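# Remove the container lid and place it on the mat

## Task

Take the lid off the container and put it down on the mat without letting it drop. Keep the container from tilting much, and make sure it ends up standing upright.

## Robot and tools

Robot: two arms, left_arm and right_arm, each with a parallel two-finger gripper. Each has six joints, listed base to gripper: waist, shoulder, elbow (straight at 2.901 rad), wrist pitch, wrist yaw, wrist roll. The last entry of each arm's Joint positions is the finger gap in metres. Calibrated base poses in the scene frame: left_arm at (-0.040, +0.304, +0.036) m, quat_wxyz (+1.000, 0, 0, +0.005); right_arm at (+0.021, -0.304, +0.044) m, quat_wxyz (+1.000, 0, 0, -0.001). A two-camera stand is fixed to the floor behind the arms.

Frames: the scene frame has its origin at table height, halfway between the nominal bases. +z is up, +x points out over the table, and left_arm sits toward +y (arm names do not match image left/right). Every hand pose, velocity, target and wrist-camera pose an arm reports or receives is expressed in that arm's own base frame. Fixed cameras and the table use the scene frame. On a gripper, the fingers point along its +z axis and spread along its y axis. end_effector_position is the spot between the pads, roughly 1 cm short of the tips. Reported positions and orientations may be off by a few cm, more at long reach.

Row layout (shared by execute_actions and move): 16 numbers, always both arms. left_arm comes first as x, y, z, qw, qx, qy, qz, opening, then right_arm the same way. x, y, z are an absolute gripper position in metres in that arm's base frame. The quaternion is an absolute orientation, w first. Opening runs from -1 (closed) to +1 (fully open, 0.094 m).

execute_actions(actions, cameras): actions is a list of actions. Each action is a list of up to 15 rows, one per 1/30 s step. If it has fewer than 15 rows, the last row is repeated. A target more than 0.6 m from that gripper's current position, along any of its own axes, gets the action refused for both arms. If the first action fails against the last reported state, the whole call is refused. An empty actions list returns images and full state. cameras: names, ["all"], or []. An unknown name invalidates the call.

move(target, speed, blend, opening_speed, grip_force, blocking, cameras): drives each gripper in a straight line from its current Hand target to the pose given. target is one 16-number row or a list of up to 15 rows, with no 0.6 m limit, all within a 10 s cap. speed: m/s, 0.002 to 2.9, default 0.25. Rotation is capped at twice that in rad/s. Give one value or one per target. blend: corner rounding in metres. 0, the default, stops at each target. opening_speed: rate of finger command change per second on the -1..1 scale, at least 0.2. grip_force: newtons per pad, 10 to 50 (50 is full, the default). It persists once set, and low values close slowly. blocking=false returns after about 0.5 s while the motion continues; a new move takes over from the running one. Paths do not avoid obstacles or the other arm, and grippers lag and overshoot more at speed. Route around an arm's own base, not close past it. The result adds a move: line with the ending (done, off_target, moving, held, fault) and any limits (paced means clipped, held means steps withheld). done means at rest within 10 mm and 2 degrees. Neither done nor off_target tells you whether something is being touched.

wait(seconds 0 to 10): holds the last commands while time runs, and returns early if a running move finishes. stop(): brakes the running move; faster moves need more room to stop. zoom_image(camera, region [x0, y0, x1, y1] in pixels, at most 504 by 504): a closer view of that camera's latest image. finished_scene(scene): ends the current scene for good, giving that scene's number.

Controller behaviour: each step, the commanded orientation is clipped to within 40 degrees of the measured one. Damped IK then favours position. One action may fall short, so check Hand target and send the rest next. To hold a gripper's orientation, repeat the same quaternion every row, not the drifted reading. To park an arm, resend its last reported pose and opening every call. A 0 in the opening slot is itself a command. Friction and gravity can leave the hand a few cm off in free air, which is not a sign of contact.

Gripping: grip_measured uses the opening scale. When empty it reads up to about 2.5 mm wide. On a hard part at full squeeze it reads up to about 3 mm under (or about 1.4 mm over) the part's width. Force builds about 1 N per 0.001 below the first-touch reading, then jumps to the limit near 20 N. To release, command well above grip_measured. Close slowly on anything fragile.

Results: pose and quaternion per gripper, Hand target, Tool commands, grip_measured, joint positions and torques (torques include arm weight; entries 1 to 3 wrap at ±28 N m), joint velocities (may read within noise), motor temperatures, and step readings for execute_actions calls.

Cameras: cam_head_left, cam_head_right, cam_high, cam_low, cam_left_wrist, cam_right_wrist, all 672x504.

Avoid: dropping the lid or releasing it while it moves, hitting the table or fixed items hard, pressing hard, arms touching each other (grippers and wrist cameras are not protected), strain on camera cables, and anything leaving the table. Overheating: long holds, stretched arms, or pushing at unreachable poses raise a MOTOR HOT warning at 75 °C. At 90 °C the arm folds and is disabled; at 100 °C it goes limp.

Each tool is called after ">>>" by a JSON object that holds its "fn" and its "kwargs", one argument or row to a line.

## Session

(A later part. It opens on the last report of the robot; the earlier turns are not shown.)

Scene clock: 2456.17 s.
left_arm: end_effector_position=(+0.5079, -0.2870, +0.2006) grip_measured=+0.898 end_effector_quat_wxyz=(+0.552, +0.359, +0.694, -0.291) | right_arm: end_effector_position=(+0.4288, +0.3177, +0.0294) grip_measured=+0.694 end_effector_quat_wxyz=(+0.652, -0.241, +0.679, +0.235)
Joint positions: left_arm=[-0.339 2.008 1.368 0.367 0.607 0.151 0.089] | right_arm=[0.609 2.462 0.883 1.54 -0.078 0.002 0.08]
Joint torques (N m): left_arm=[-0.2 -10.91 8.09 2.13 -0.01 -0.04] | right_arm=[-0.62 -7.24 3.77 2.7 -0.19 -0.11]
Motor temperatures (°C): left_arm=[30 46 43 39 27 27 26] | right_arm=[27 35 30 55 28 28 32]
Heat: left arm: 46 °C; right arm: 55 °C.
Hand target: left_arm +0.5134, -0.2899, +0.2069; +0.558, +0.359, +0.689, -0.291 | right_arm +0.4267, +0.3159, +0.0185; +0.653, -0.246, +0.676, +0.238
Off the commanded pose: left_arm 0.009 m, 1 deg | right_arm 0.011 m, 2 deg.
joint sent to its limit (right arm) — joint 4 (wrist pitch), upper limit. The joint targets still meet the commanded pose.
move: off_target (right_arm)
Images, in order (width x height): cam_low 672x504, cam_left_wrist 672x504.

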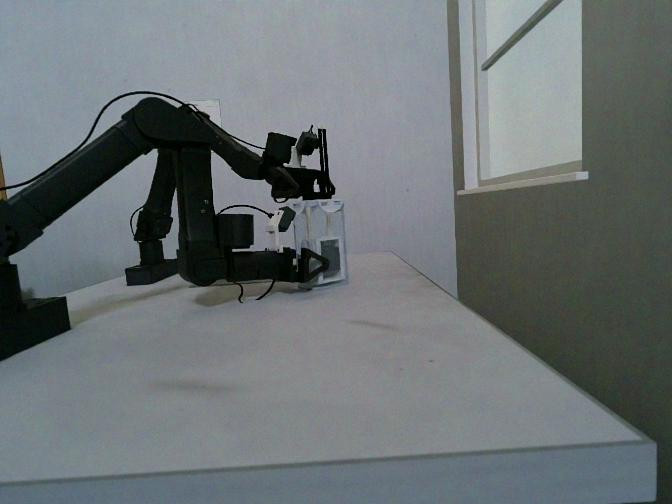

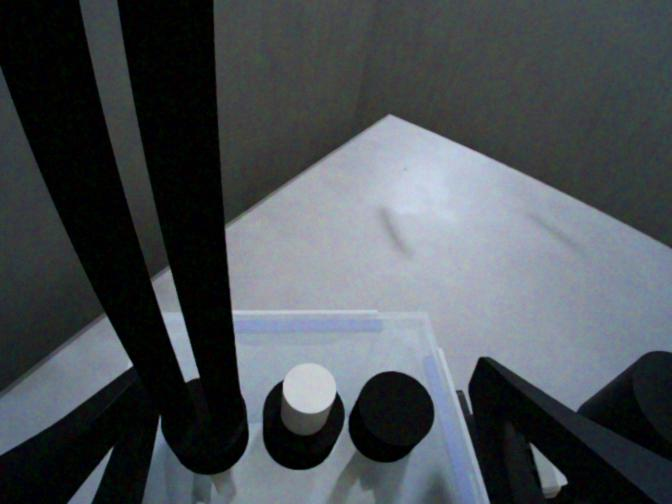

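>>> {"fn": "move", "kwargs": {
  "target": [
    [0.5173,-0.2875,0.203,0.5276,0.3712,0.7131,-0.2746,0.9,0.4268,0.316,0.0183,0.6645,-0.2418,0.6645,0.2418,0.3]
  ],
  "speed": 0.05,
  "cameras": ["cam_left_wrist","cam_low"]
}}

>>> {"fn": "zoom_image", "kwargs": {
  "camera": "cam_low",
  "region": [250, 110, 370, 230]
}}

Scene clock: 2484.67 s.
left_arm: end_effector_position=(+0.5120, -0.2858, +0.2012) grip_measured=+0.898 end_effector_quat_wxyz=(+0.526, +0.368, +0.714, -0.278) | right_arm: end_effector_position=(+0.4286, +0.3179, +0.0294) grip_measured=+0.694 end_effector_quat_wxyz=(+0.652, -0.242, +0.679, +0.236)
Joint positions: left_arm=[-0.338 2.01 1.451 0.2 0.592 0.196 0.089] | right_arm=[0.609 2.462 0.883 1.54 -0.08 0.002 0.08]
Joint torques (N m): left_arm=[0.06 -10.65 8.53 1.91 0.08 0.14] | right_arm=[-0.54 -7.2 3.66 2.68 -0.25 -0.09]
Motor temperatures (°C): left_arm=[30 45 42 38 27 27 26] | right_arm=[27 35 30 55 28 28 32]
Heat: left arm: 45 °C; right arm: 55 °C.
Hand target: left_arm +0.5172, -0.2873, +0.2029; +0.528, +0.371, +0.713, -0.275 | right_arm +0.4267, +0.3159, +0.0185; +0.653, -0.246, +0.676, +0.238
Off the commanded pose: left_arm 0.006 m, 1 deg | right_arm 0.011 m, 2 deg.
joint sent to its limit (right arm) — joint 4 (wrist pitch), upper limit. The joint targets still meet the commanded pose.
move: off_target (right_arm)
Images, in order (width x height): cam_low 672x504, cam_left_wrist 672x504.

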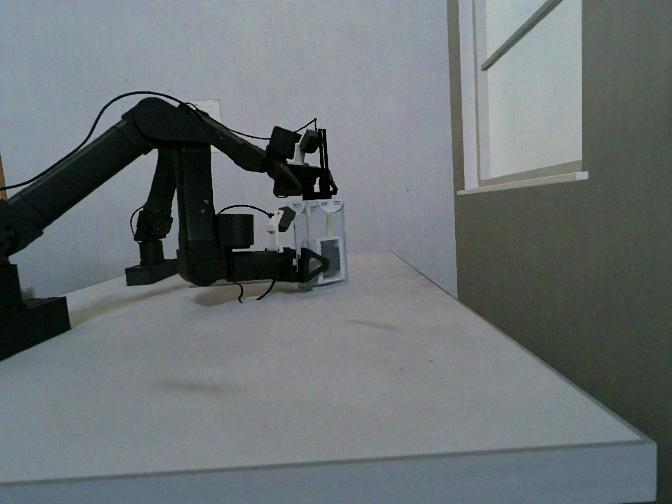

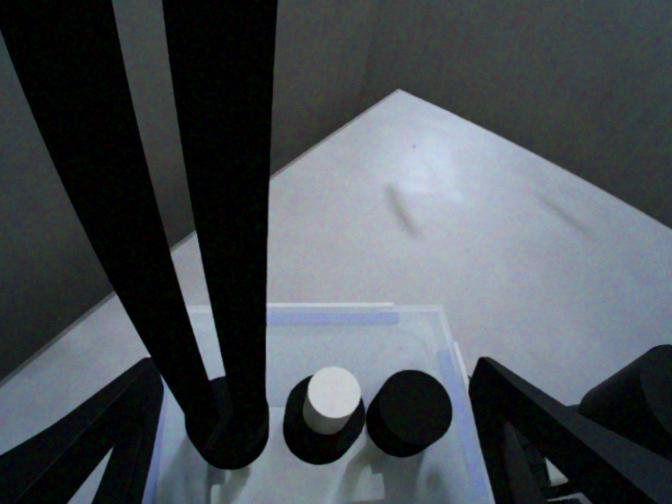

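Scaled by 4.200.

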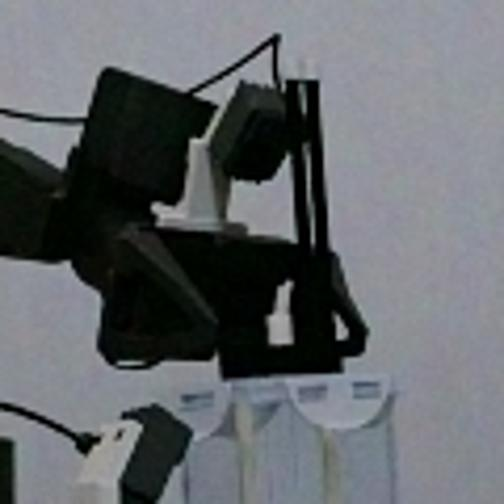

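>>> {"fn": "move", "kwargs": {
  "target": [
    [0.5185,-0.2885,0.194,0.5276,0.3712,0.7131,-0.2746,0.9,0.4268,0.316,0.0183,0.6645,-0.2418,0.6645,0.2418,0.3]
  ],
  "speed": 0.05,
  "cameras": ["cam_left_wrist","cam_low"]
}}

>>> {"fn": "zoom_image", "kwargs": {
  "camera": "cam_low",
  "region": [250, 110, 370, 230]
}}

Scene clock: 2494.97 s.
left_arm: end_effector_position=(+0.5130, -0.2861, +0.1935) grip_measured=+0.898 end_effector_quat_wxyz=(+0.521, +0.367, +0.719, -0.278) | right_arm: end_effector_position=(+0.4286, +0.3179, +0.0294) grip_measured=+0.694 end_effector_quat_wxyz=(+0.652, -0.241, +0.679, +0.237)
Joint positions: left_arm=[-0.338 2.024 1.451 0.2 0.591 0.196 0.089] | right_arm=[0.609 2.462 0.883 1.54 -0.08 0.005 0.08]
Joint torques (N m): left_arm=[-0.16 -10.62 7.47 2.19 0.04 0.11] | right_arm=[-0.4 -7.17 3.6 2.71 -0.17 -0.1]
Motor temperatures (°C): left_arm=[30 46 42 39 27 27 26] | right_arm=[27 35 30 55 28 28 32]
Heat: left arm: 46 °C; right arm: 55 °C.
Hand target: left_arm +0.5183, -0.2883, +0.1940; +0.528, +0.371, +0.713, -0.275 | right_arm +0.4267, +0.3159, +0.0185; +0.653, -0.246, +0.676, +0.238
Off the commanded pose: left_arm 0.006 m, 1 deg | right_arm 0.011 m, 2 deg.
joint sent to its limit (right arm) — joint 4 (wrist pitch), upper limit. The joint targets still meet the commanded pose.
move: off_target (right_arm)
Images, in order (width x height): cam_low 672x504, cam_left_wrist 672x504.

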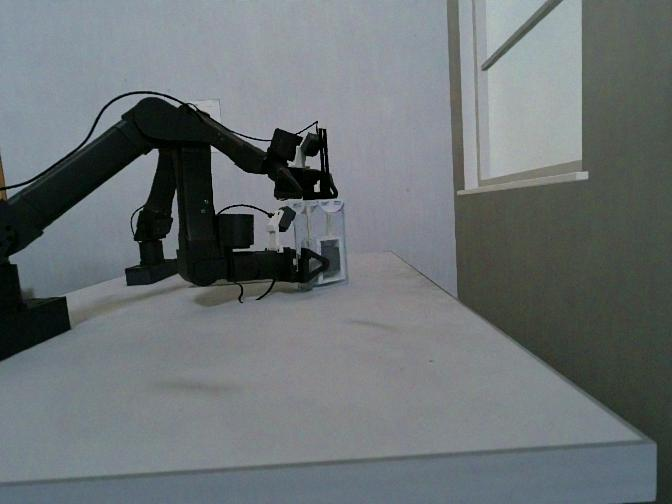

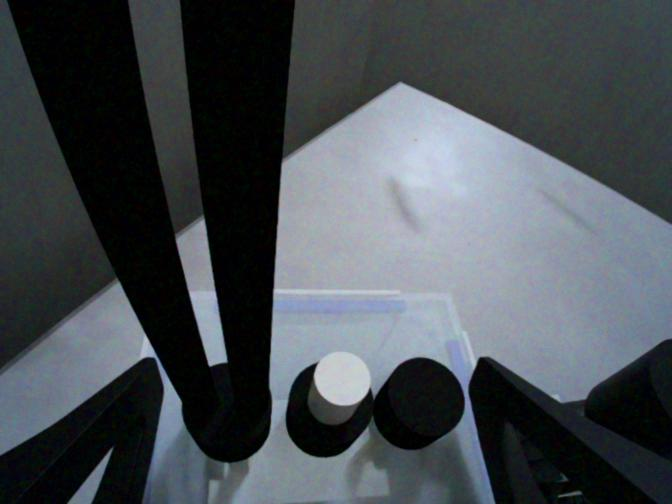

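Scaled by 4.200.

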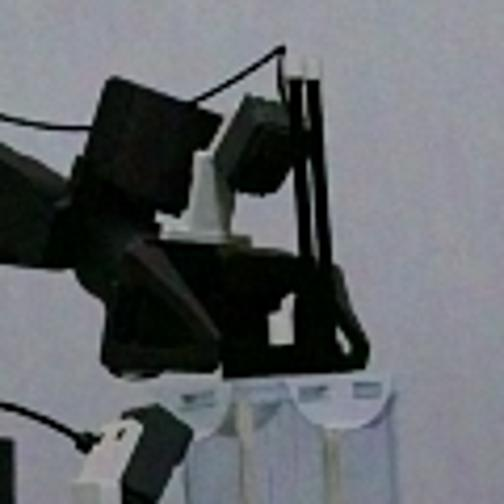

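>>> {"fn": "move", "kwargs": {
  "target": [
    [0.5185,-0.2885,0.196,0.5276,0.3712,0.7131,-0.2746,0.15,0.4268,0.316,0.0183,0.6645,-0.2418,0.6645,0.2418,0.1]
  ],
  "speed": 0.05,
  "opening_speed": 0.3,
  "cameras": ["cam_left_wrist","cam_low"]
}}

>>> {"fn": "zoom_image", "kwargs": {
  "camera": "cam_low",
  "region": [250, 110, 370, 230]
}}

Scene clock: 2507.37 s.
left_arm: end_effector_position=(+0.5128, -0.2863, +0.1936) grip_measured=+0.546 end_effector_quat_wxyz=(+0.521, +0.368, +0.718, -0.279) | right_arm: end_effector_position=(+0.4286, +0.3181, +0.0296) grip_measured=+0.694 end_effector_quat_wxyz=(+0.652, -0.240, +0.679, +0.238)
Joint positions: left_arm=[-0.338 2.024 1.451 0.2 0.593 0.197 0.073] | right_arm=[0.609 2.462 0.884 1.54 -0.08 0.006 0.08]
Joint velocities: left_arm=[within noise] | right_arm=[0.012 -0.002 -0.012 0.066 0.066 -0.183 0]
Joint torques (N m): left_arm=[0.08 -10.8 7.71 2.1 0.06 0.09] | right_arm=[-0.55 -7.21 3.58 2.69 -0.21 -0.1]
Motor temperatures (°C): left_arm=[30 45 41 40 27 27 26] | right_arm=[27 35 30 55 28 28 32]
Heat: left arm: 45 °C; right arm: 55 °C.
Hand target: left_arm +0.5183, -0.2883, +0.1960; +0.528, +0.371, +0.713, -0.274 | right_arm +0.4267, +0.3159, +0.0186; +0.653, -0.246, +0.676, +0.238
Off the commanded pose: left_arm 0.007 m, 1 deg | right_arm 0.012 m, 2 deg.
joint sent to its limit (right arm) — joint 4 (wrist pitch), upper limit. The joint targets still meet the commanded pose.
move: off_target (right_arm)
Images, in order (width x height): cam_low 672x504, cam_left_wrist 672x504.

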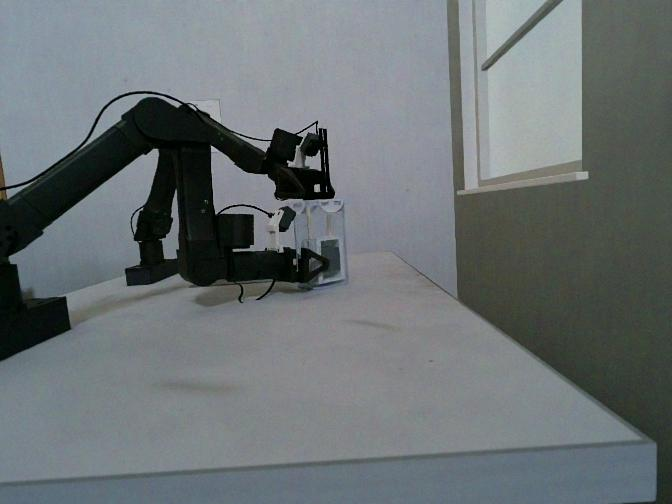

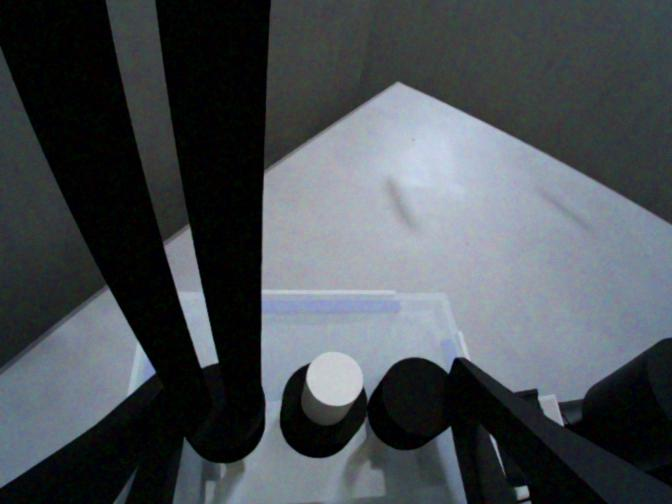

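Scaled by 4.200.

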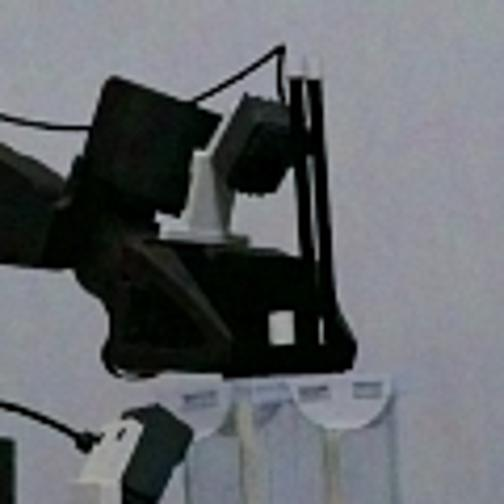

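>>> {"fn": "move", "kwargs": {
  "target": [
    [0.5185,-0.2885,0.276,0.5276,0.3712,0.7131,-0.2746,0.15,0.4268,0.316,0.005,0.6645,-0.2418,0.6645,0.2418,0.1]
  ],
  "speed": 0.05,
  "cameras": ["cam_low"]
}}

>>> {"fn": "zoom_image", "kwargs": {
  "camera": "cam_low",
  "region": [250, 160, 370, 300]
}}

Scene clock: 2518.57 s.
left_arm: end_effector_position=(+0.5214, -0.2783, +0.2049) grip_measured=+0.545 end_effector_quat_wxyz=(+0.483, +0.355, +0.761, -0.249) | right_arm: end_effector_position=(+0.4259, +0.3341, +0.0371) grip_measured=+0.694 end_effector_quat_wxyz=(+0.639, -0.222, +0.675, +0.296)
Joint positions: left_arm=[-0.341 2.024 1.608 -0.074 0.515 0.217 0.073] | right_arm=[0.62 2.469 0.919 1.541 -0.131 0.115 0.08]
Joint torques (N m): left_arm=[0.14 -17.55 12.64 1.91 0.8 -0.04] | right_arm=[-1.25 -5.55 1.89 2.66 0.34 -1.19]
Motor temperatures (°C): left_arm=[30 45 42 41 28 27 27] | right_arm=[27 35 30 55 28 28 32]
Heat: left arm: 45 °C; right arm: 55 °C.
Hand target: left_arm +0.5146, -0.2866, +0.2743; +0.528, +0.372, +0.713, -0.273 | right_arm +0.4258, +0.3159, +0.0061; +0.645, -0.248, +0.682, +0.238
Off the commanded pose: left_arm 0.072 m, 8 deg | right_arm 0.037 m, 7 deg.
joint sent to its limit (right arm) — joint 4 (wrist pitch), upper limit. The joint targets are off in orientation, not in position.
move: off_target (left_arm, right_arm)
Images, in order (width x height): cam_low 672x504.

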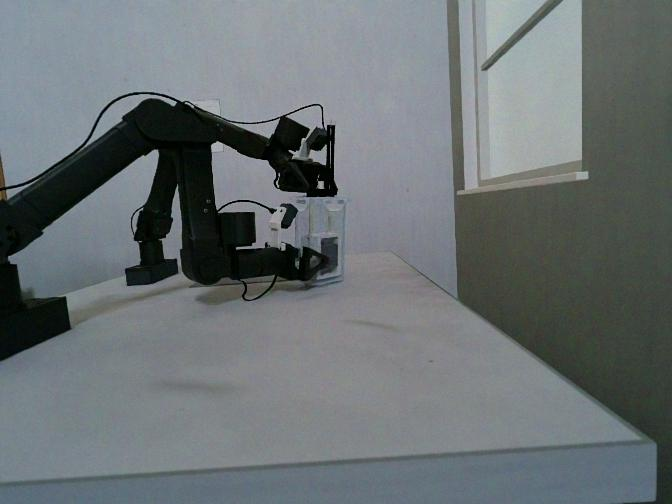

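Scaled by 3.600.

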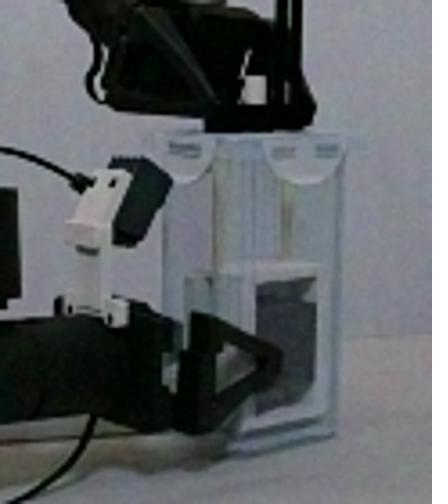

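>>> {"fn": "move", "kwargs": {
  "target": [
    [0.5185,-0.2885,0.196,0.5276,0.3712,0.7131,-0.2746,0.15,0.4268,0.316,0.0183,0.6645,-0.2418,0.6645,0.2418,0.1]
  ],
  "speed": 0.08
}}

>>> {"fn": "move", "kwargs": {
  "target": [
    [0.5185,-0.2885,0.196,0.5276,0.3712,0.7131,-0.2746,0.9,0.4268,0.316,0.0183,0.6645,-0.2418,0.6645,0.2418,0.1]
  ],
  "speed": 0.08,
  "opening_speed": 0.5,
  "cameras": ["cam_low","cam_high"]
}}

Scene clock: 2581.03 s.
left_arm: end_effector_position=(+0.5165, -0.2849, +0.1956) grip_measured=+0.545 end_effector_quat_wxyz=(+0.514, +0.364, +0.727, -0.273) | right_arm: end_effector_position=(+0.4292, +0.3236, +0.0313) grip_measured=+0.694 end_effector_quat_wxyz=(+0.650, -0.240, +0.675, +0.254)
Joint positions: left_arm=[-0.338 2.028 1.488 0.144 0.577 0.201 0.073] | right_arm=[0.609 2.47 0.902 1.54 -0.104 0.029 0.08]
Joint torques (N m): left_arm=[-0.05 -11.45 5.12 2.62 0.23 0.11] | right_arm=[-0.46 -7.94 2.37 2.66 0.05 -0.34]
Motor temperatures (°C): left_arm=[30 49 44 41 29 27 28] | right_arm=[27 35 30 55 29 30 32]
Heat: left arm: 49 °C; right arm: 55 °C.
Hand target: left_arm +0.5182, -0.2883, +0.1960; +0.527, +0.372, +0.714, -0.274 | right_arm +0.4268, +0.3162, +0.0187; +0.653, -0.246, +0.675, +0.238
Off the commanded pose: left_arm 0.004 m, 2 deg | right_arm 0.015 m, 3 deg.
joint sent to its limit (right arm) — joint 4 (wrist pitch), upper limit. The joint targets still meet the commanded pose.
move: off_target (right_arm)

Scene clock: 2582.73 s.
left_arm: end_effector_position=(+0.5193, -0.2860, +0.2032) grip_measured=+0.897 end_effector_quat_wxyz=(+0.528, +0.366, +0.717, -0.271) | right_arm: end_effector_position=(+0.4292, +0.3236, +0.0312) grip_measured=+0.694 end_effector_quat_wxyz=(+0.650, -0.240, +0.675, +0.253)
Joint positions: left_arm=[-0.338 2.028 1.488 0.18 0.577 0.2 0.089] | right_arm=[0.609 2.47 0.902 1.54 -0.104 0.027 0.08]
Joint torques (N m): left_arm=[-0.13 -11.12 5.19 2.3 0.2 0.1] | right_arm=[-0.29 -7.75 2.36 2.66 0.09 -0.33]
Motor temperatures (°C): left_arm=[30 49 44 41 29 27 28] | right_arm=[27 35 30 55 29 30 32]
Heat: left arm: 49 °C; right arm: 55 °C.
Hand target: left_arm +0.5184, -0.2884, +0.1960; +0.527, +0.371, +0.713, -0.275 | right_arm +0.4268, +0.3162, +0.0186; +0.653, -0.246, +0.676, +0.238
Off the commanded pose: left_arm 0.008 m, 1 deg | right_arm 0.015 m, 2 deg.
joint sent to its limit (right arm) — joint 4 (wrist pitch), upper limit. The joint targets still meet the commanded pose.
move: off_target (right_arm)
Images, in order (width x height): cam_high 672x504, cam_low 672x504.

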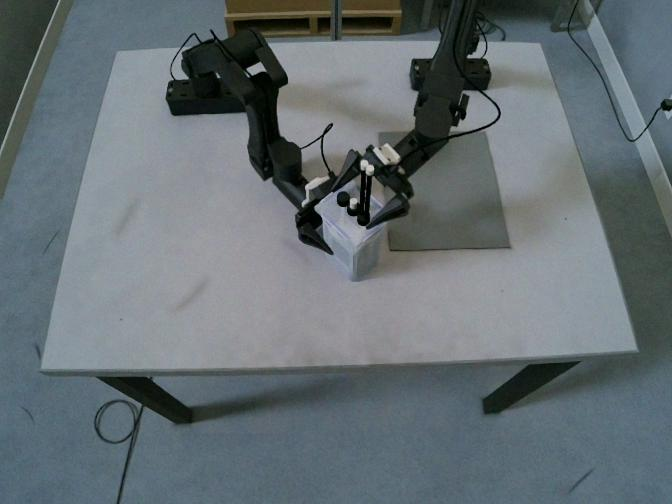

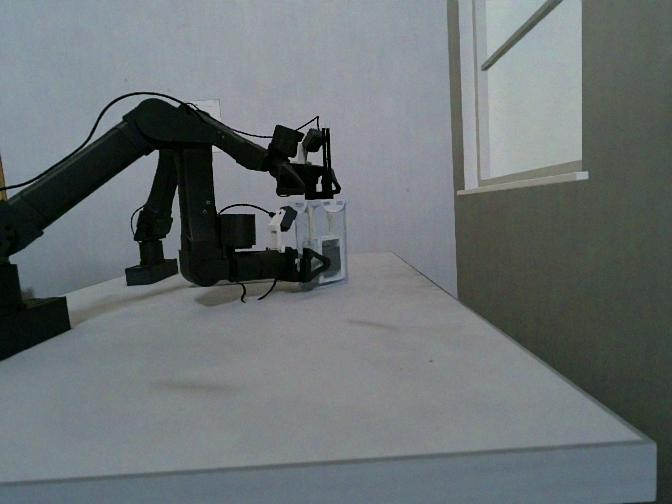

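>>> {"fn": "move", "kwargs": {
  "target": [
    [0.468,-0.212,0.22,0.5276,0.3712,0.7131,-0.2746,0.9,0.4268,0.316,0.0183,0.6645,-0.2418,0.6645,0.2418,0.3],
    [0.42,-0.16,0.20,0.2667,-0.1867,0.5424,-0.7746,-0.2,0.4268,0.316,0.0183,0.6645,-0.2418,0.6645,0.2418,0.3],
    [0.44,-0.175,0.15,0.2667,-0.1867,0.5424,-0.7746,-0.2,0.4268,0.316,0.0183,0.6645,-0.2418,0.6645,0.2418,0.3]
  ],
  "speed": 0.12,
  "cameras": ["cam_left_wrist","cam_low","cam_high"]
}}

>>> {"fn": "zoom_image", "kwargs": {
  "camera": "cam_low",
  "region": [250, 150, 370, 270]
}}

Scene clock: 2623.67 s.
left_arm: end_effector_position=(+0.4259, -0.1612, +0.1825) grip_measured=-0.198 end_effector_quat_wxyz=(-0.233, +0.233, -0.608, +0.723) | right_arm: end_effector_position=(+0.4293, +0.3232, +0.0301) grip_measured=+0.694 end_effector_quat_wxyz=(+0.653, -0.249, +0.673, +0.244)
Joint positions: left_arm=[-0.074 1.981 0.67 1.534 0.807 -1.788 0.038] | right_arm=[0.609 2.472 0.902 1.54 -0.102 0 0.08]
Joint torques (N m): left_arm=[0.16 -11.28 2.45 2.49 -0.14 0.03] | right_arm=[-0.42 -7.92 2.26 2.7 0.02 -0.07]
Motor temperatures (°C): left_arm=[30 48 42 41 28 27 27] | right_arm=[27 36 30 55 29 29 32]
Heat: left arm: 48 °C; right arm: 55 °C.
Hand target: left_arm +0.4202, -0.1602, +0.2000; -0.255, +0.210, -0.597, +0.731 | right_arm +0.4268, +0.3162, +0.0186; +0.653, -0.246, +0.675, +0.238
Off the commanded pose: left_arm 0.038 m, 12 deg | right_arm 0.014 m, 2 deg.
joint sent to its limit (left arm) — joint 4 (wrist pitch), upper limit.
joint sent to its limit (right arm) — joint 4 (wrist pitch), upper limit. The joint targets still meet the commanded pose.
move: off_target (left_arm, right_arm; path cut at 10 s); path passed 2 of 3 targets; target 2's new opening was sent with left_arm's hand 0.018 m and 12 deg from that target
Images, in order (width x height): cam_high 672x504, cam_low 672x504, cam_left_wrist 672x504.

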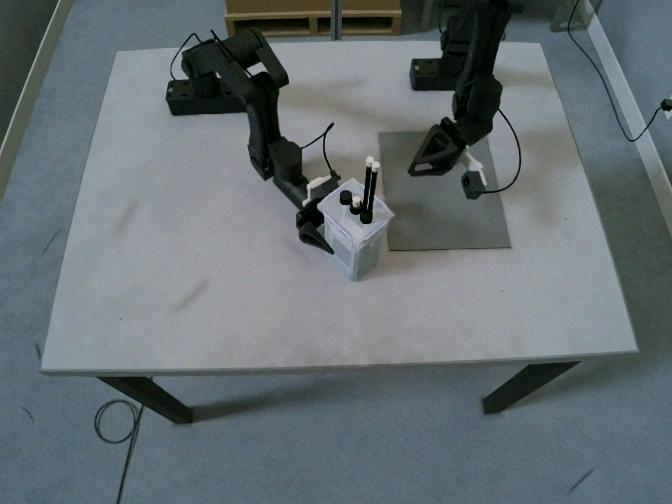

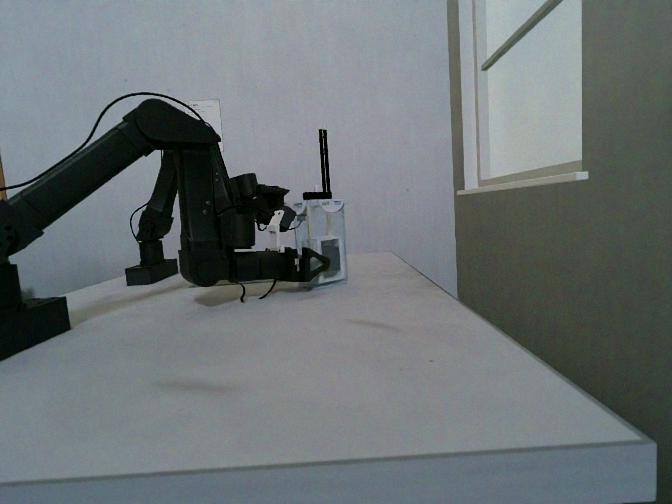

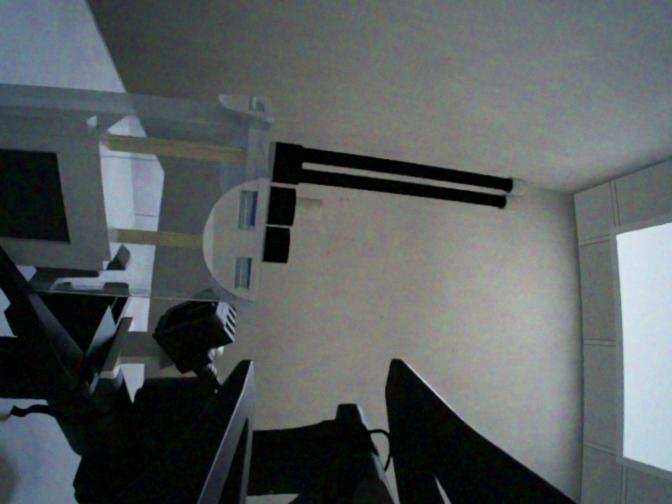

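Scaled by 4.200.

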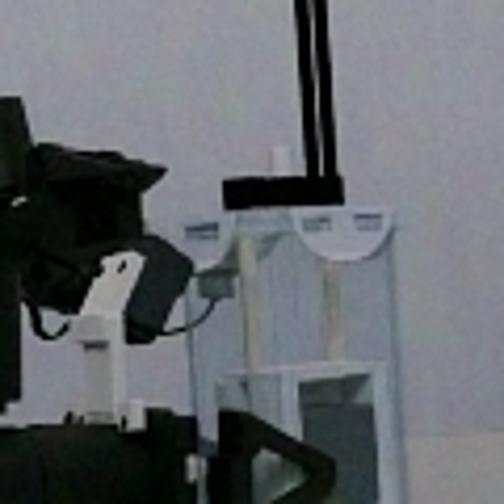

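>>> {"fn": "move", "kwargs": {
  "target": [
    [0.46,-0.222,0.160,0.2667,-0.1867,0.5424,-0.7746,0.1,0.4268,0.316,0.0183,0.6645,-0.2418,0.6645,0.2418,0.3]
  ],
  "speed": 0.12,
  "cameras": ["cam_left_wrist","cam_low","cam_high"]
}}

>>> {"fn": "zoom_image", "kwargs": {
  "camera": "cam_low",
  "region": [250, 150, 370, 270]
}}

>>> {"fn": "zoom_image", "kwargs": {
  "camera": "cam_left_wrist",
  "region": [120, 120, 440, 400]
}}

Scene clock: 2673.10 s.
left_arm: end_effector_position=(+0.4572, -0.2216, +0.1486) grip_measured=+0.097 end_effector_quat_wxyz=(-0.228, +0.230, -0.610, +0.723) | right_arm: end_effector_position=(+0.4293, +0.3232, +0.0301) grip_measured=+0.694 end_effector_quat_wxyz=(+0.653, -0.249, +0.673, +0.244)
Joint positions: left_arm=[-0.233 2.192 0.849 1.534 0.663 -1.745 0.052] | right_arm=[0.609 2.472 0.902 1.54 -0.102 0 0.08]
Joint torques (N m): left_arm=[0.1 -9.37 5.04 2.58 -0.09 0.18] | right_arm=[-0.58 -7.98 2.51 2.69 0.07 -0.08]
Motor temperatures (°C): left_arm=[30 49 41 42 28 27 27] | right_arm=[27 36 30 55 28 29 32]
Heat: left arm: 49 °C; right arm: 55 °C.
Hand target: left_arm +0.4597, -0.2220, +0.1602; -0.252, +0.207, -0.599, +0.732 | right_arm +0.4268, +0.3162, +0.0186; +0.653, -0.246, +0.675, +0.238
Off the commanded pose: left_arm 0.012 m, 12 deg | right_arm 0.014 m, 2 deg.
joint sent to its limit (left arm) — joint 4 (wrist pitch), upper limit. The joint targets are off in orientation, not in position.
joint sent to its limit (right arm) — joint 4 (wrist pitch), upper limit. The joint targets still meet the commanded pose.
move: off_target (left_arm, right_arm)
Images, in order (width x height): cam_high 672x504, cam_low 672x504, cam_left_wrist 672x504.

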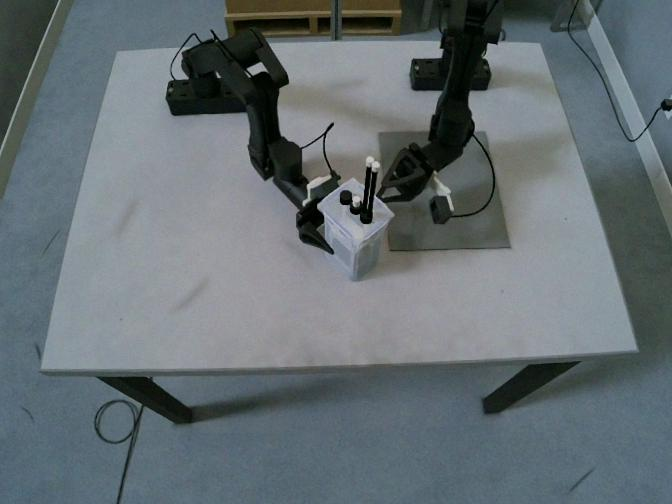

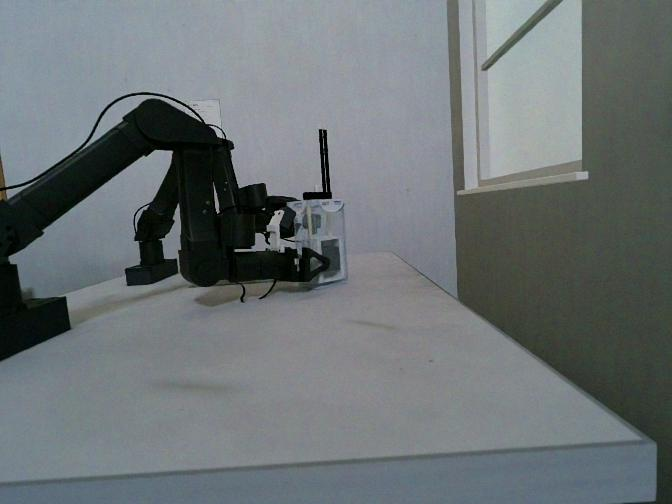

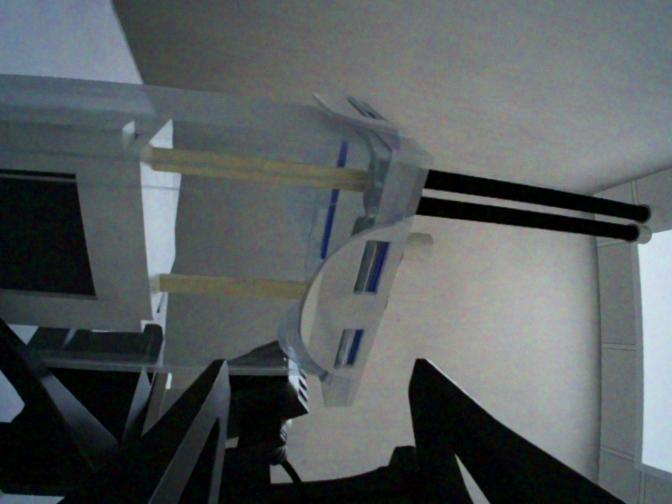

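Scaled by 4.200.

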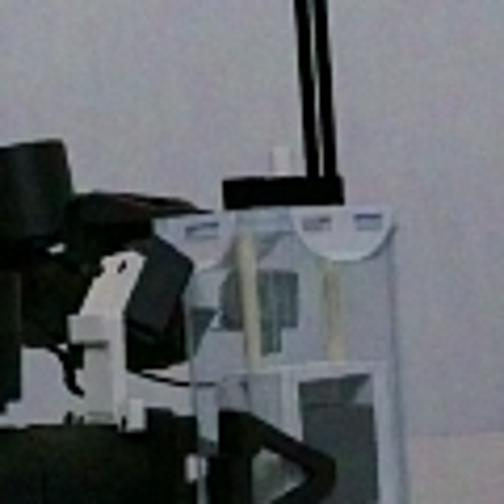

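Scaled by 1.575 from the camera's 672x504 image, which has a finer 960x720 frame.

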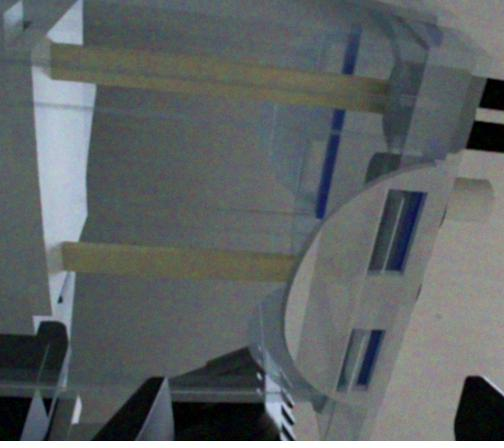

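>>> {"fn": "move", "kwargs": {
  "target": [
    [0.462,-0.221,0.171,0.2667,-0.1867,0.5424,-0.7746,0.1,0.4268,0.316,0.0183,0.6645,-0.2418,0.6645,0.2418,0.3],
    [0.474,-0.236,0.173,0.2667,-0.1867,0.5424,-0.7746,0.1,0.4268,0.316,0.0183,0.6645,-0.2418,0.6645,0.2418,0.3]
  ],
  "speed": 0.06,
  "cameras": ["cam_left_wrist","cam_low"]
}}

>>> {"fn": "zoom_image", "kwargs": {
  "camera": "cam_low",
  "region": [250, 150, 370, 270]
}}

>>> {"fn": "zoom_image", "kwargs": {
  "camera": "cam_left_wrist",
  "region": [120, 120, 440, 400]
}}

Scene clock: 2702.87 s.
left_arm: end_effector_position=(+0.4725, -0.2340, +0.1627) grip_measured=+0.097 end_effector_quat_wxyz=(-0.241, +0.220, -0.594, +0.736) | right_arm: end_effector_position=(+0.4293, +0.3232, +0.0301) grip_measured=+0.694 end_effector_quat_wxyz=(+0.653, -0.249, +0.673, +0.244)
Joint positions: left_arm=[-0.261 2.225 0.937 1.534 0.624 -1.755 0.052] | right_arm=[0.609 2.472 0.902 1.54 -0.102 0 0.08]
Joint torques (N m): left_arm=[-0.43 -9.89 5.46 2.55 -0.18 0.03] | right_arm=[-0.54 -7.98 2.29 2.7 0.04 -0.08]
Motor temperatures (°C): left_arm=[30 45 41 43 28 27 27] | right_arm=[27 36 30 55 28 29 32]
Heat: left arm: 45 °C; right arm: 55 °C.
Hand target: left_arm +0.4737, -0.2359, +0.1732; -0.257, +0.201, -0.580, +0.746 | right_arm +0.4268, +0.3162, +0.0186; +0.653, -0.246, +0.675, +0.238
Off the commanded pose: left_arm 0.011 m, 9 deg | right_arm 0.014 m, 2 deg.
joint sent to its limit (left arm) — joint 4 (wrist pitch), upper limit. The joint targets are off in orientation, not in position.
joint sent to its limit (right arm) — joint 4 (wrist pitch), upper limit. The joint targets still meet the commanded pose.
move: off_target (left_arm, right_arm)
Images, in order (width x height): cam_low 672x504, cam_left_wrist 672x504.

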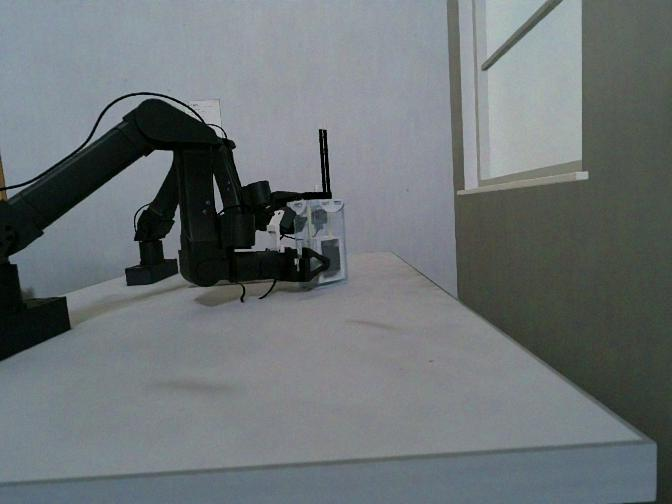

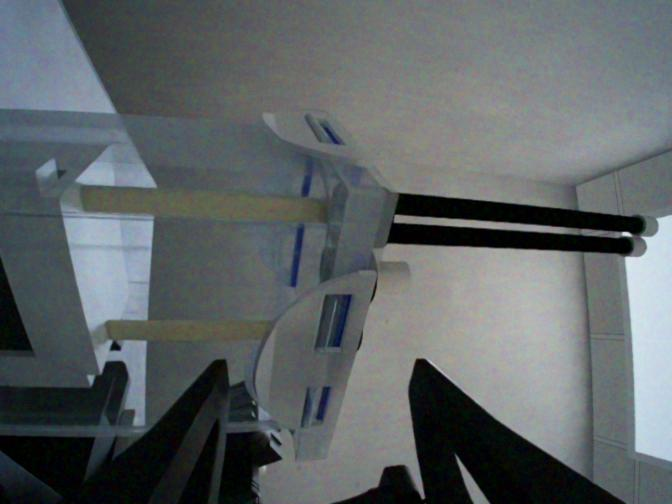

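Scaled by 4.200.

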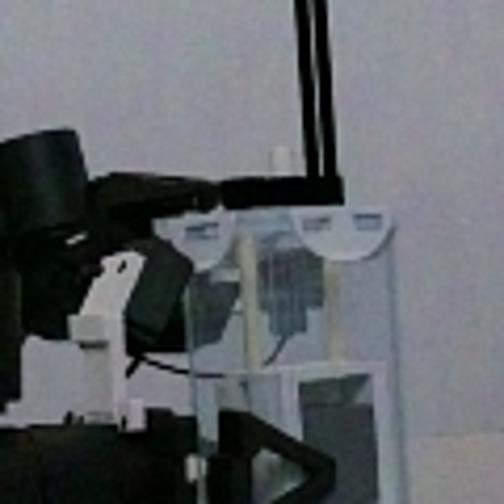

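Scaled by 1.575 from the camera's 672x504 image, which has a finer 960x720 frame.

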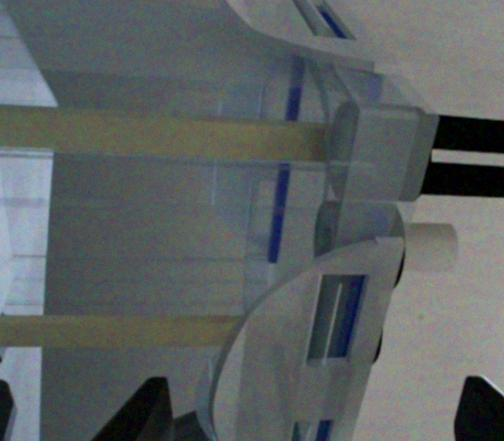

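>>> {"fn": "move", "kwargs": {
  "target": [
    [0.483,-0.2475,0.172,0.2667,-0.1867,0.5424,-0.7746,0.1,0.4268,0.316,0.0183,0.6645,-0.2418,0.6645,0.2418,0.3]
  ],
  "speed": 0.05,
  "cameras": ["cam_left_wrist","cam_low"]
}}

>>> {"fn": "zoom_image", "kwargs": {
  "camera": "cam_low",
  "region": [250, 150, 370, 270]
}}

>>> {"fn": "zoom_image", "kwargs": {
  "camera": "cam_left_wrist",
  "region": [140, 200, 440, 460]
}}

Scene clock: 2723.93 s.
left_arm: end_effector_position=(+0.4812, -0.2425, +0.1619) grip_measured=+0.097 end_effector_quat_wxyz=(-0.242, +0.217, -0.588, +0.740) | right_arm: end_effector_position=(+0.4313, +0.3207, +0.0301) grip_measured=+0.694 end_effector_quat_wxyz=(+0.652, -0.241, +0.676, +0.245)
Joint positions: left_arm=[-0.276 2.264 0.992 1.534 0.608 -1.761 0.052] | right_arm=[0.605 2.472 0.902 1.54 -0.096 0.013 0.08]
Joint torques (N m): left_arm=[-0.92 -9.73 5.93 2.55 -0.22 0.05] | right_arm=[-0.13 -7.91 2.41 2.69 -0.02 -0.2]
Motor temperatures (°C): left_arm=[30 44 42 44 28 27 27] | right_arm=[27 36 30 55 28 28 32]
Heat: left arm: 44 °C; right arm: 55 °C.
Hand target: left_arm +0.4825, -0.2473, +0.1722; -0.259, +0.199, -0.574, +0.751 | right_arm +0.4269, +0.3161, +0.0186; +0.653, -0.246, +0.675, +0.238
Off the commanded pose: left_arm 0.011 m, 8 deg | right_arm 0.013 m, 2 deg.
joint sent to its limit (left arm) — joint 4 (wrist pitch), upper limit. The joint targets are off in orientation, not in position.
joint sent to its limit (right arm) — joint 4 (wrist pitch), upper limit. The joint targets still meet the commanded pose.
move: off_target (left_arm, right_arm)
Images, in order (width x height): cam_low 672x504, cam_left_wrist 672x504.

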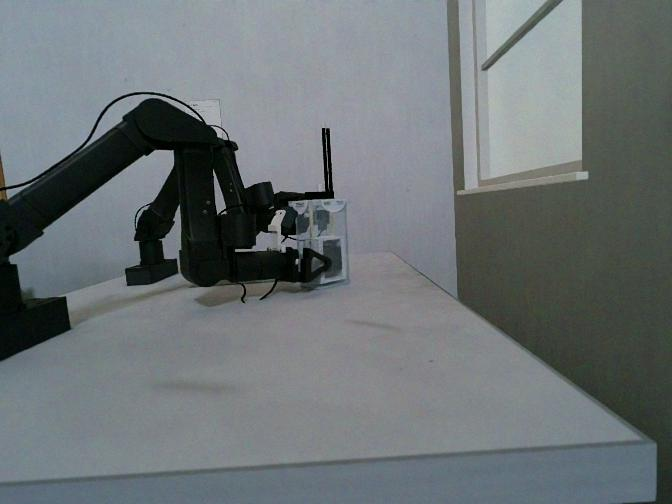

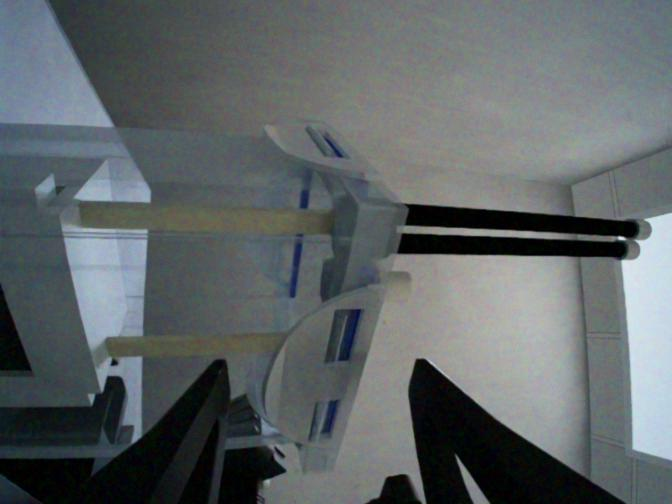

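Scaled by 4.200.

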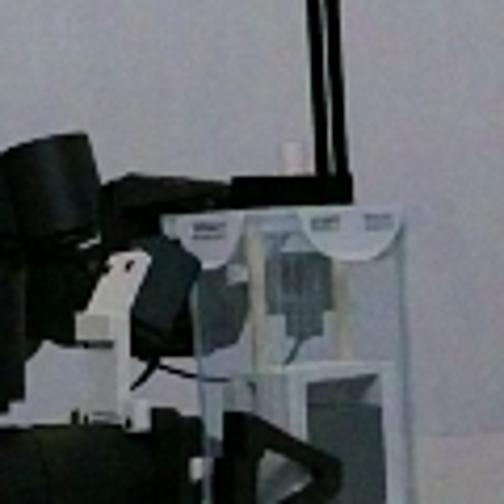

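Scaled by 1.680 from the camera's 672x504 image, which has a finer 960x720 frame.

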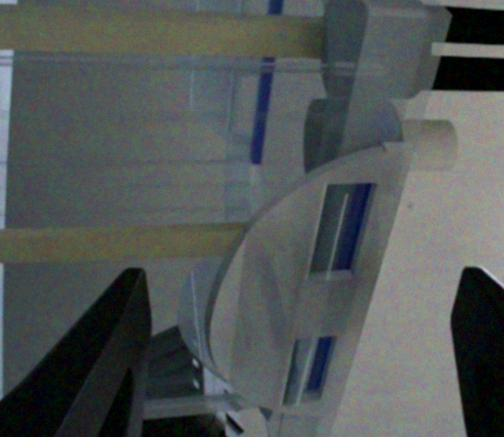

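>>> {"fn": "move", "kwargs": {
  "target": [
    [0.4815,-0.2455,0.172,0.2667,-0.1867,0.5424,-0.7746,-0.25,0.4268,0.316,0.0183,0.6645,-0.2418,0.6645,0.2418,0.3]
  ],
  "speed": 0.05,
  "opening_speed": 0.3,
  "cameras": ["cam_left_wrist"]
}}

>>> {"fn": "zoom_image", "kwargs": {
  "camera": "cam_left_wrist",
  "region": [140, 200, 440, 460]
}}

Scene clock: 2741.50 s.
left_arm: end_effector_position=(+0.4817, -0.2425, +0.1603) grip_measured=-0.247 end_effector_quat_wxyz=(-0.242, +0.220, -0.589, +0.739) | right_arm: end_effector_position=(+0.4313, +0.3207, +0.0301) grip_measured=+0.694 end_effector_quat_wxyz=(+0.653, -0.243, +0.675, +0.243)
Joint positions: left_arm=[-0.277 2.267 0.992 1.534 0.604 -1.761 0.035] | right_arm=[0.605 2.472 0.902 1.54 -0.096 0.007 0.08]
Joint torques (N m): left_arm=[-0.58 -10.62 5.31 2.56 -0.19 0.08] | right_arm=[-0.14 -8.03 2.45 2.69 -0.04 -0.11]
Motor temperatures (°C): left_arm=[30 44 42 44 28 27 26] | right_arm=[27 36 30 55 28 28 32]
Heat: left arm: 44 °C; right arm: 55 °C.
Hand target: left_arm +0.4812, -0.2454, +0.1721; -0.259, +0.199, -0.575, +0.750 | right_arm +0.4269, +0.3161, +0.0186; +0.653, -0.246, +0.675, +0.238
Off the commanded pose: left_arm 0.012 m, 8 deg | right_arm 0.013 m, 2 deg.
joint sent to its limit (left arm) — joint 4 (wrist pitch), upper limit. The joint targets are off in orientation, not in position.
joint sent to its limit (right arm) — joint 4 (wrist pitch), upper limit. The joint targets still meet the commanded pose.
move: off_target (left_arm, right_arm)
Images, in order (width x height): cam_left_wrist 672x504.

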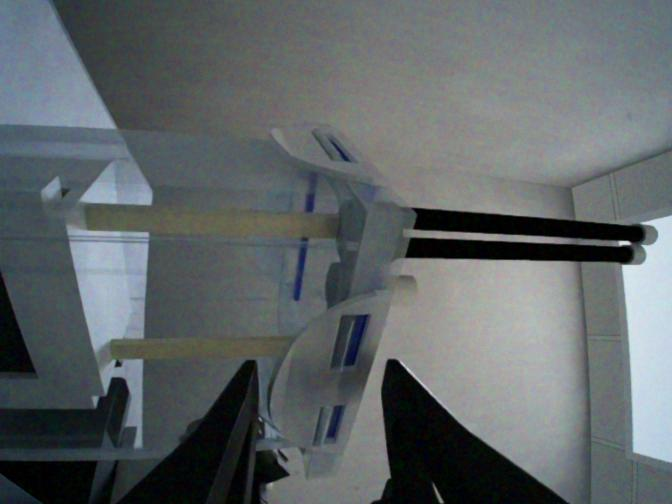

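Scaled by 1.680 from the camera's 672x504 image, which has a finer 960x720 frame.

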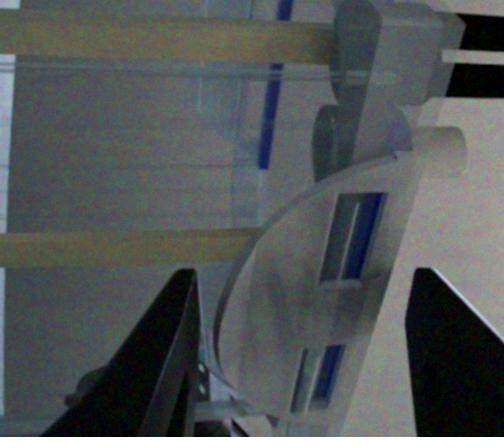

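>>> {"fn": "move", "kwargs": {
  "target": [
    [0.4815,-0.2455,0.172,0.2667,-0.1867,0.5424,-0.7746,-0.5,0.4268,0.316,0.0183,0.6645,-0.2418,0.6645,0.2418,0.3]
  ],
  "speed": 0.05,
  "opening_speed": 0.3,
  "grip_force": [15, 50],
  "cameras": ["cam_left_wrist","cam_low"]
}}

>>> {"fn": "zoom_image", "kwargs": {
  "camera": "cam_left_wrist",
  "region": [140, 200, 440, 460]
}}

Scene clock: 2756.20 s.
left_arm: end_effector_position=(+0.4819, -0.2423, +0.1597) grip_measured=-0.414 end_effector_quat_wxyz=(-0.242, +0.220, -0.589, +0.739) | right_arm: end_effector_position=(+0.4313, +0.3207, +0.0301) grip_measured=+0.694 end_effector_quat_wxyz=(+0.653, -0.244, +0.675, +0.242)
Joint positions: left_arm=[-0.277 2.268 0.992 1.534 0.603 -1.761 0.028] | right_arm=[0.605 2.472 0.902 1.54 -0.096 0.004 0.08]
Joint torques (N m): left_arm=[-0.54 -10.77 5.03 2.54 -0.19 0.07] | right_arm=[-0.18 -7.99 2.36 2.68 -0.02 -0.12]
Motor temperatures (°C): left_arm=[30 46 41 45 28 27 26] | right_arm=[27 37 30 55 28 28 32]
Heat: left arm: 46 °C; right arm: 55 °C.
Hand target: left_arm +0.4812, -0.2454, +0.1721; -0.259, +0.199, -0.575, +0.750 | right_arm +0.4269, +0.3161, +0.0186; +0.653, -0.246, +0.675, +0.238
Off the commanded pose: left_arm 0.013 m, 8 deg | right_arm 0.013 m, 2 deg.
joint sent to its limit (left arm) — joint 4 (wrist pitch), upper limit. The joint targets are off in orientation, not in position.
joint sent to its limit (right arm) — joint 4 (wrist pitch), upper limit. The joint targets still meet the commanded pose.
grip_force (N): 15, 50
move: off_target (left_arm, right_arm)
Images, in order (width x height): cam_low 672x504, cam_left_wrist 672x504.

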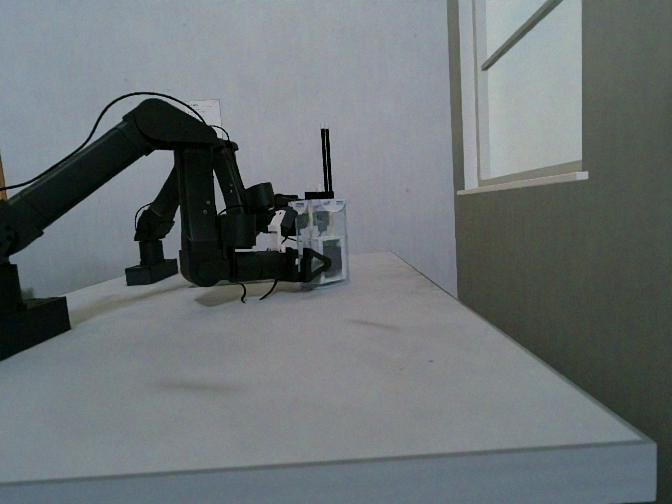

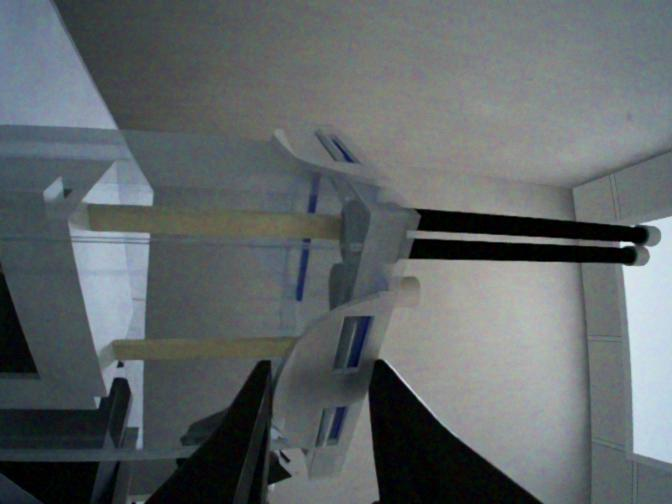

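Scaled by 1.680 from the camera's 672x504 image, which has a finer 960x720 frame.

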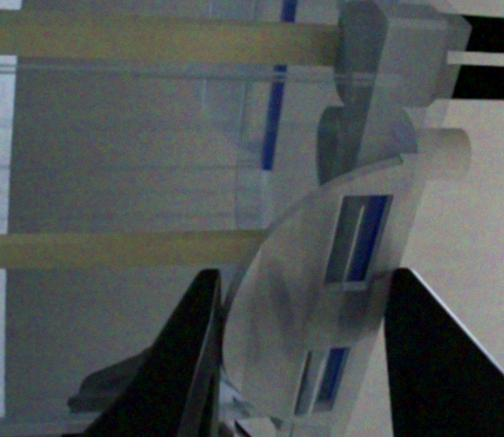

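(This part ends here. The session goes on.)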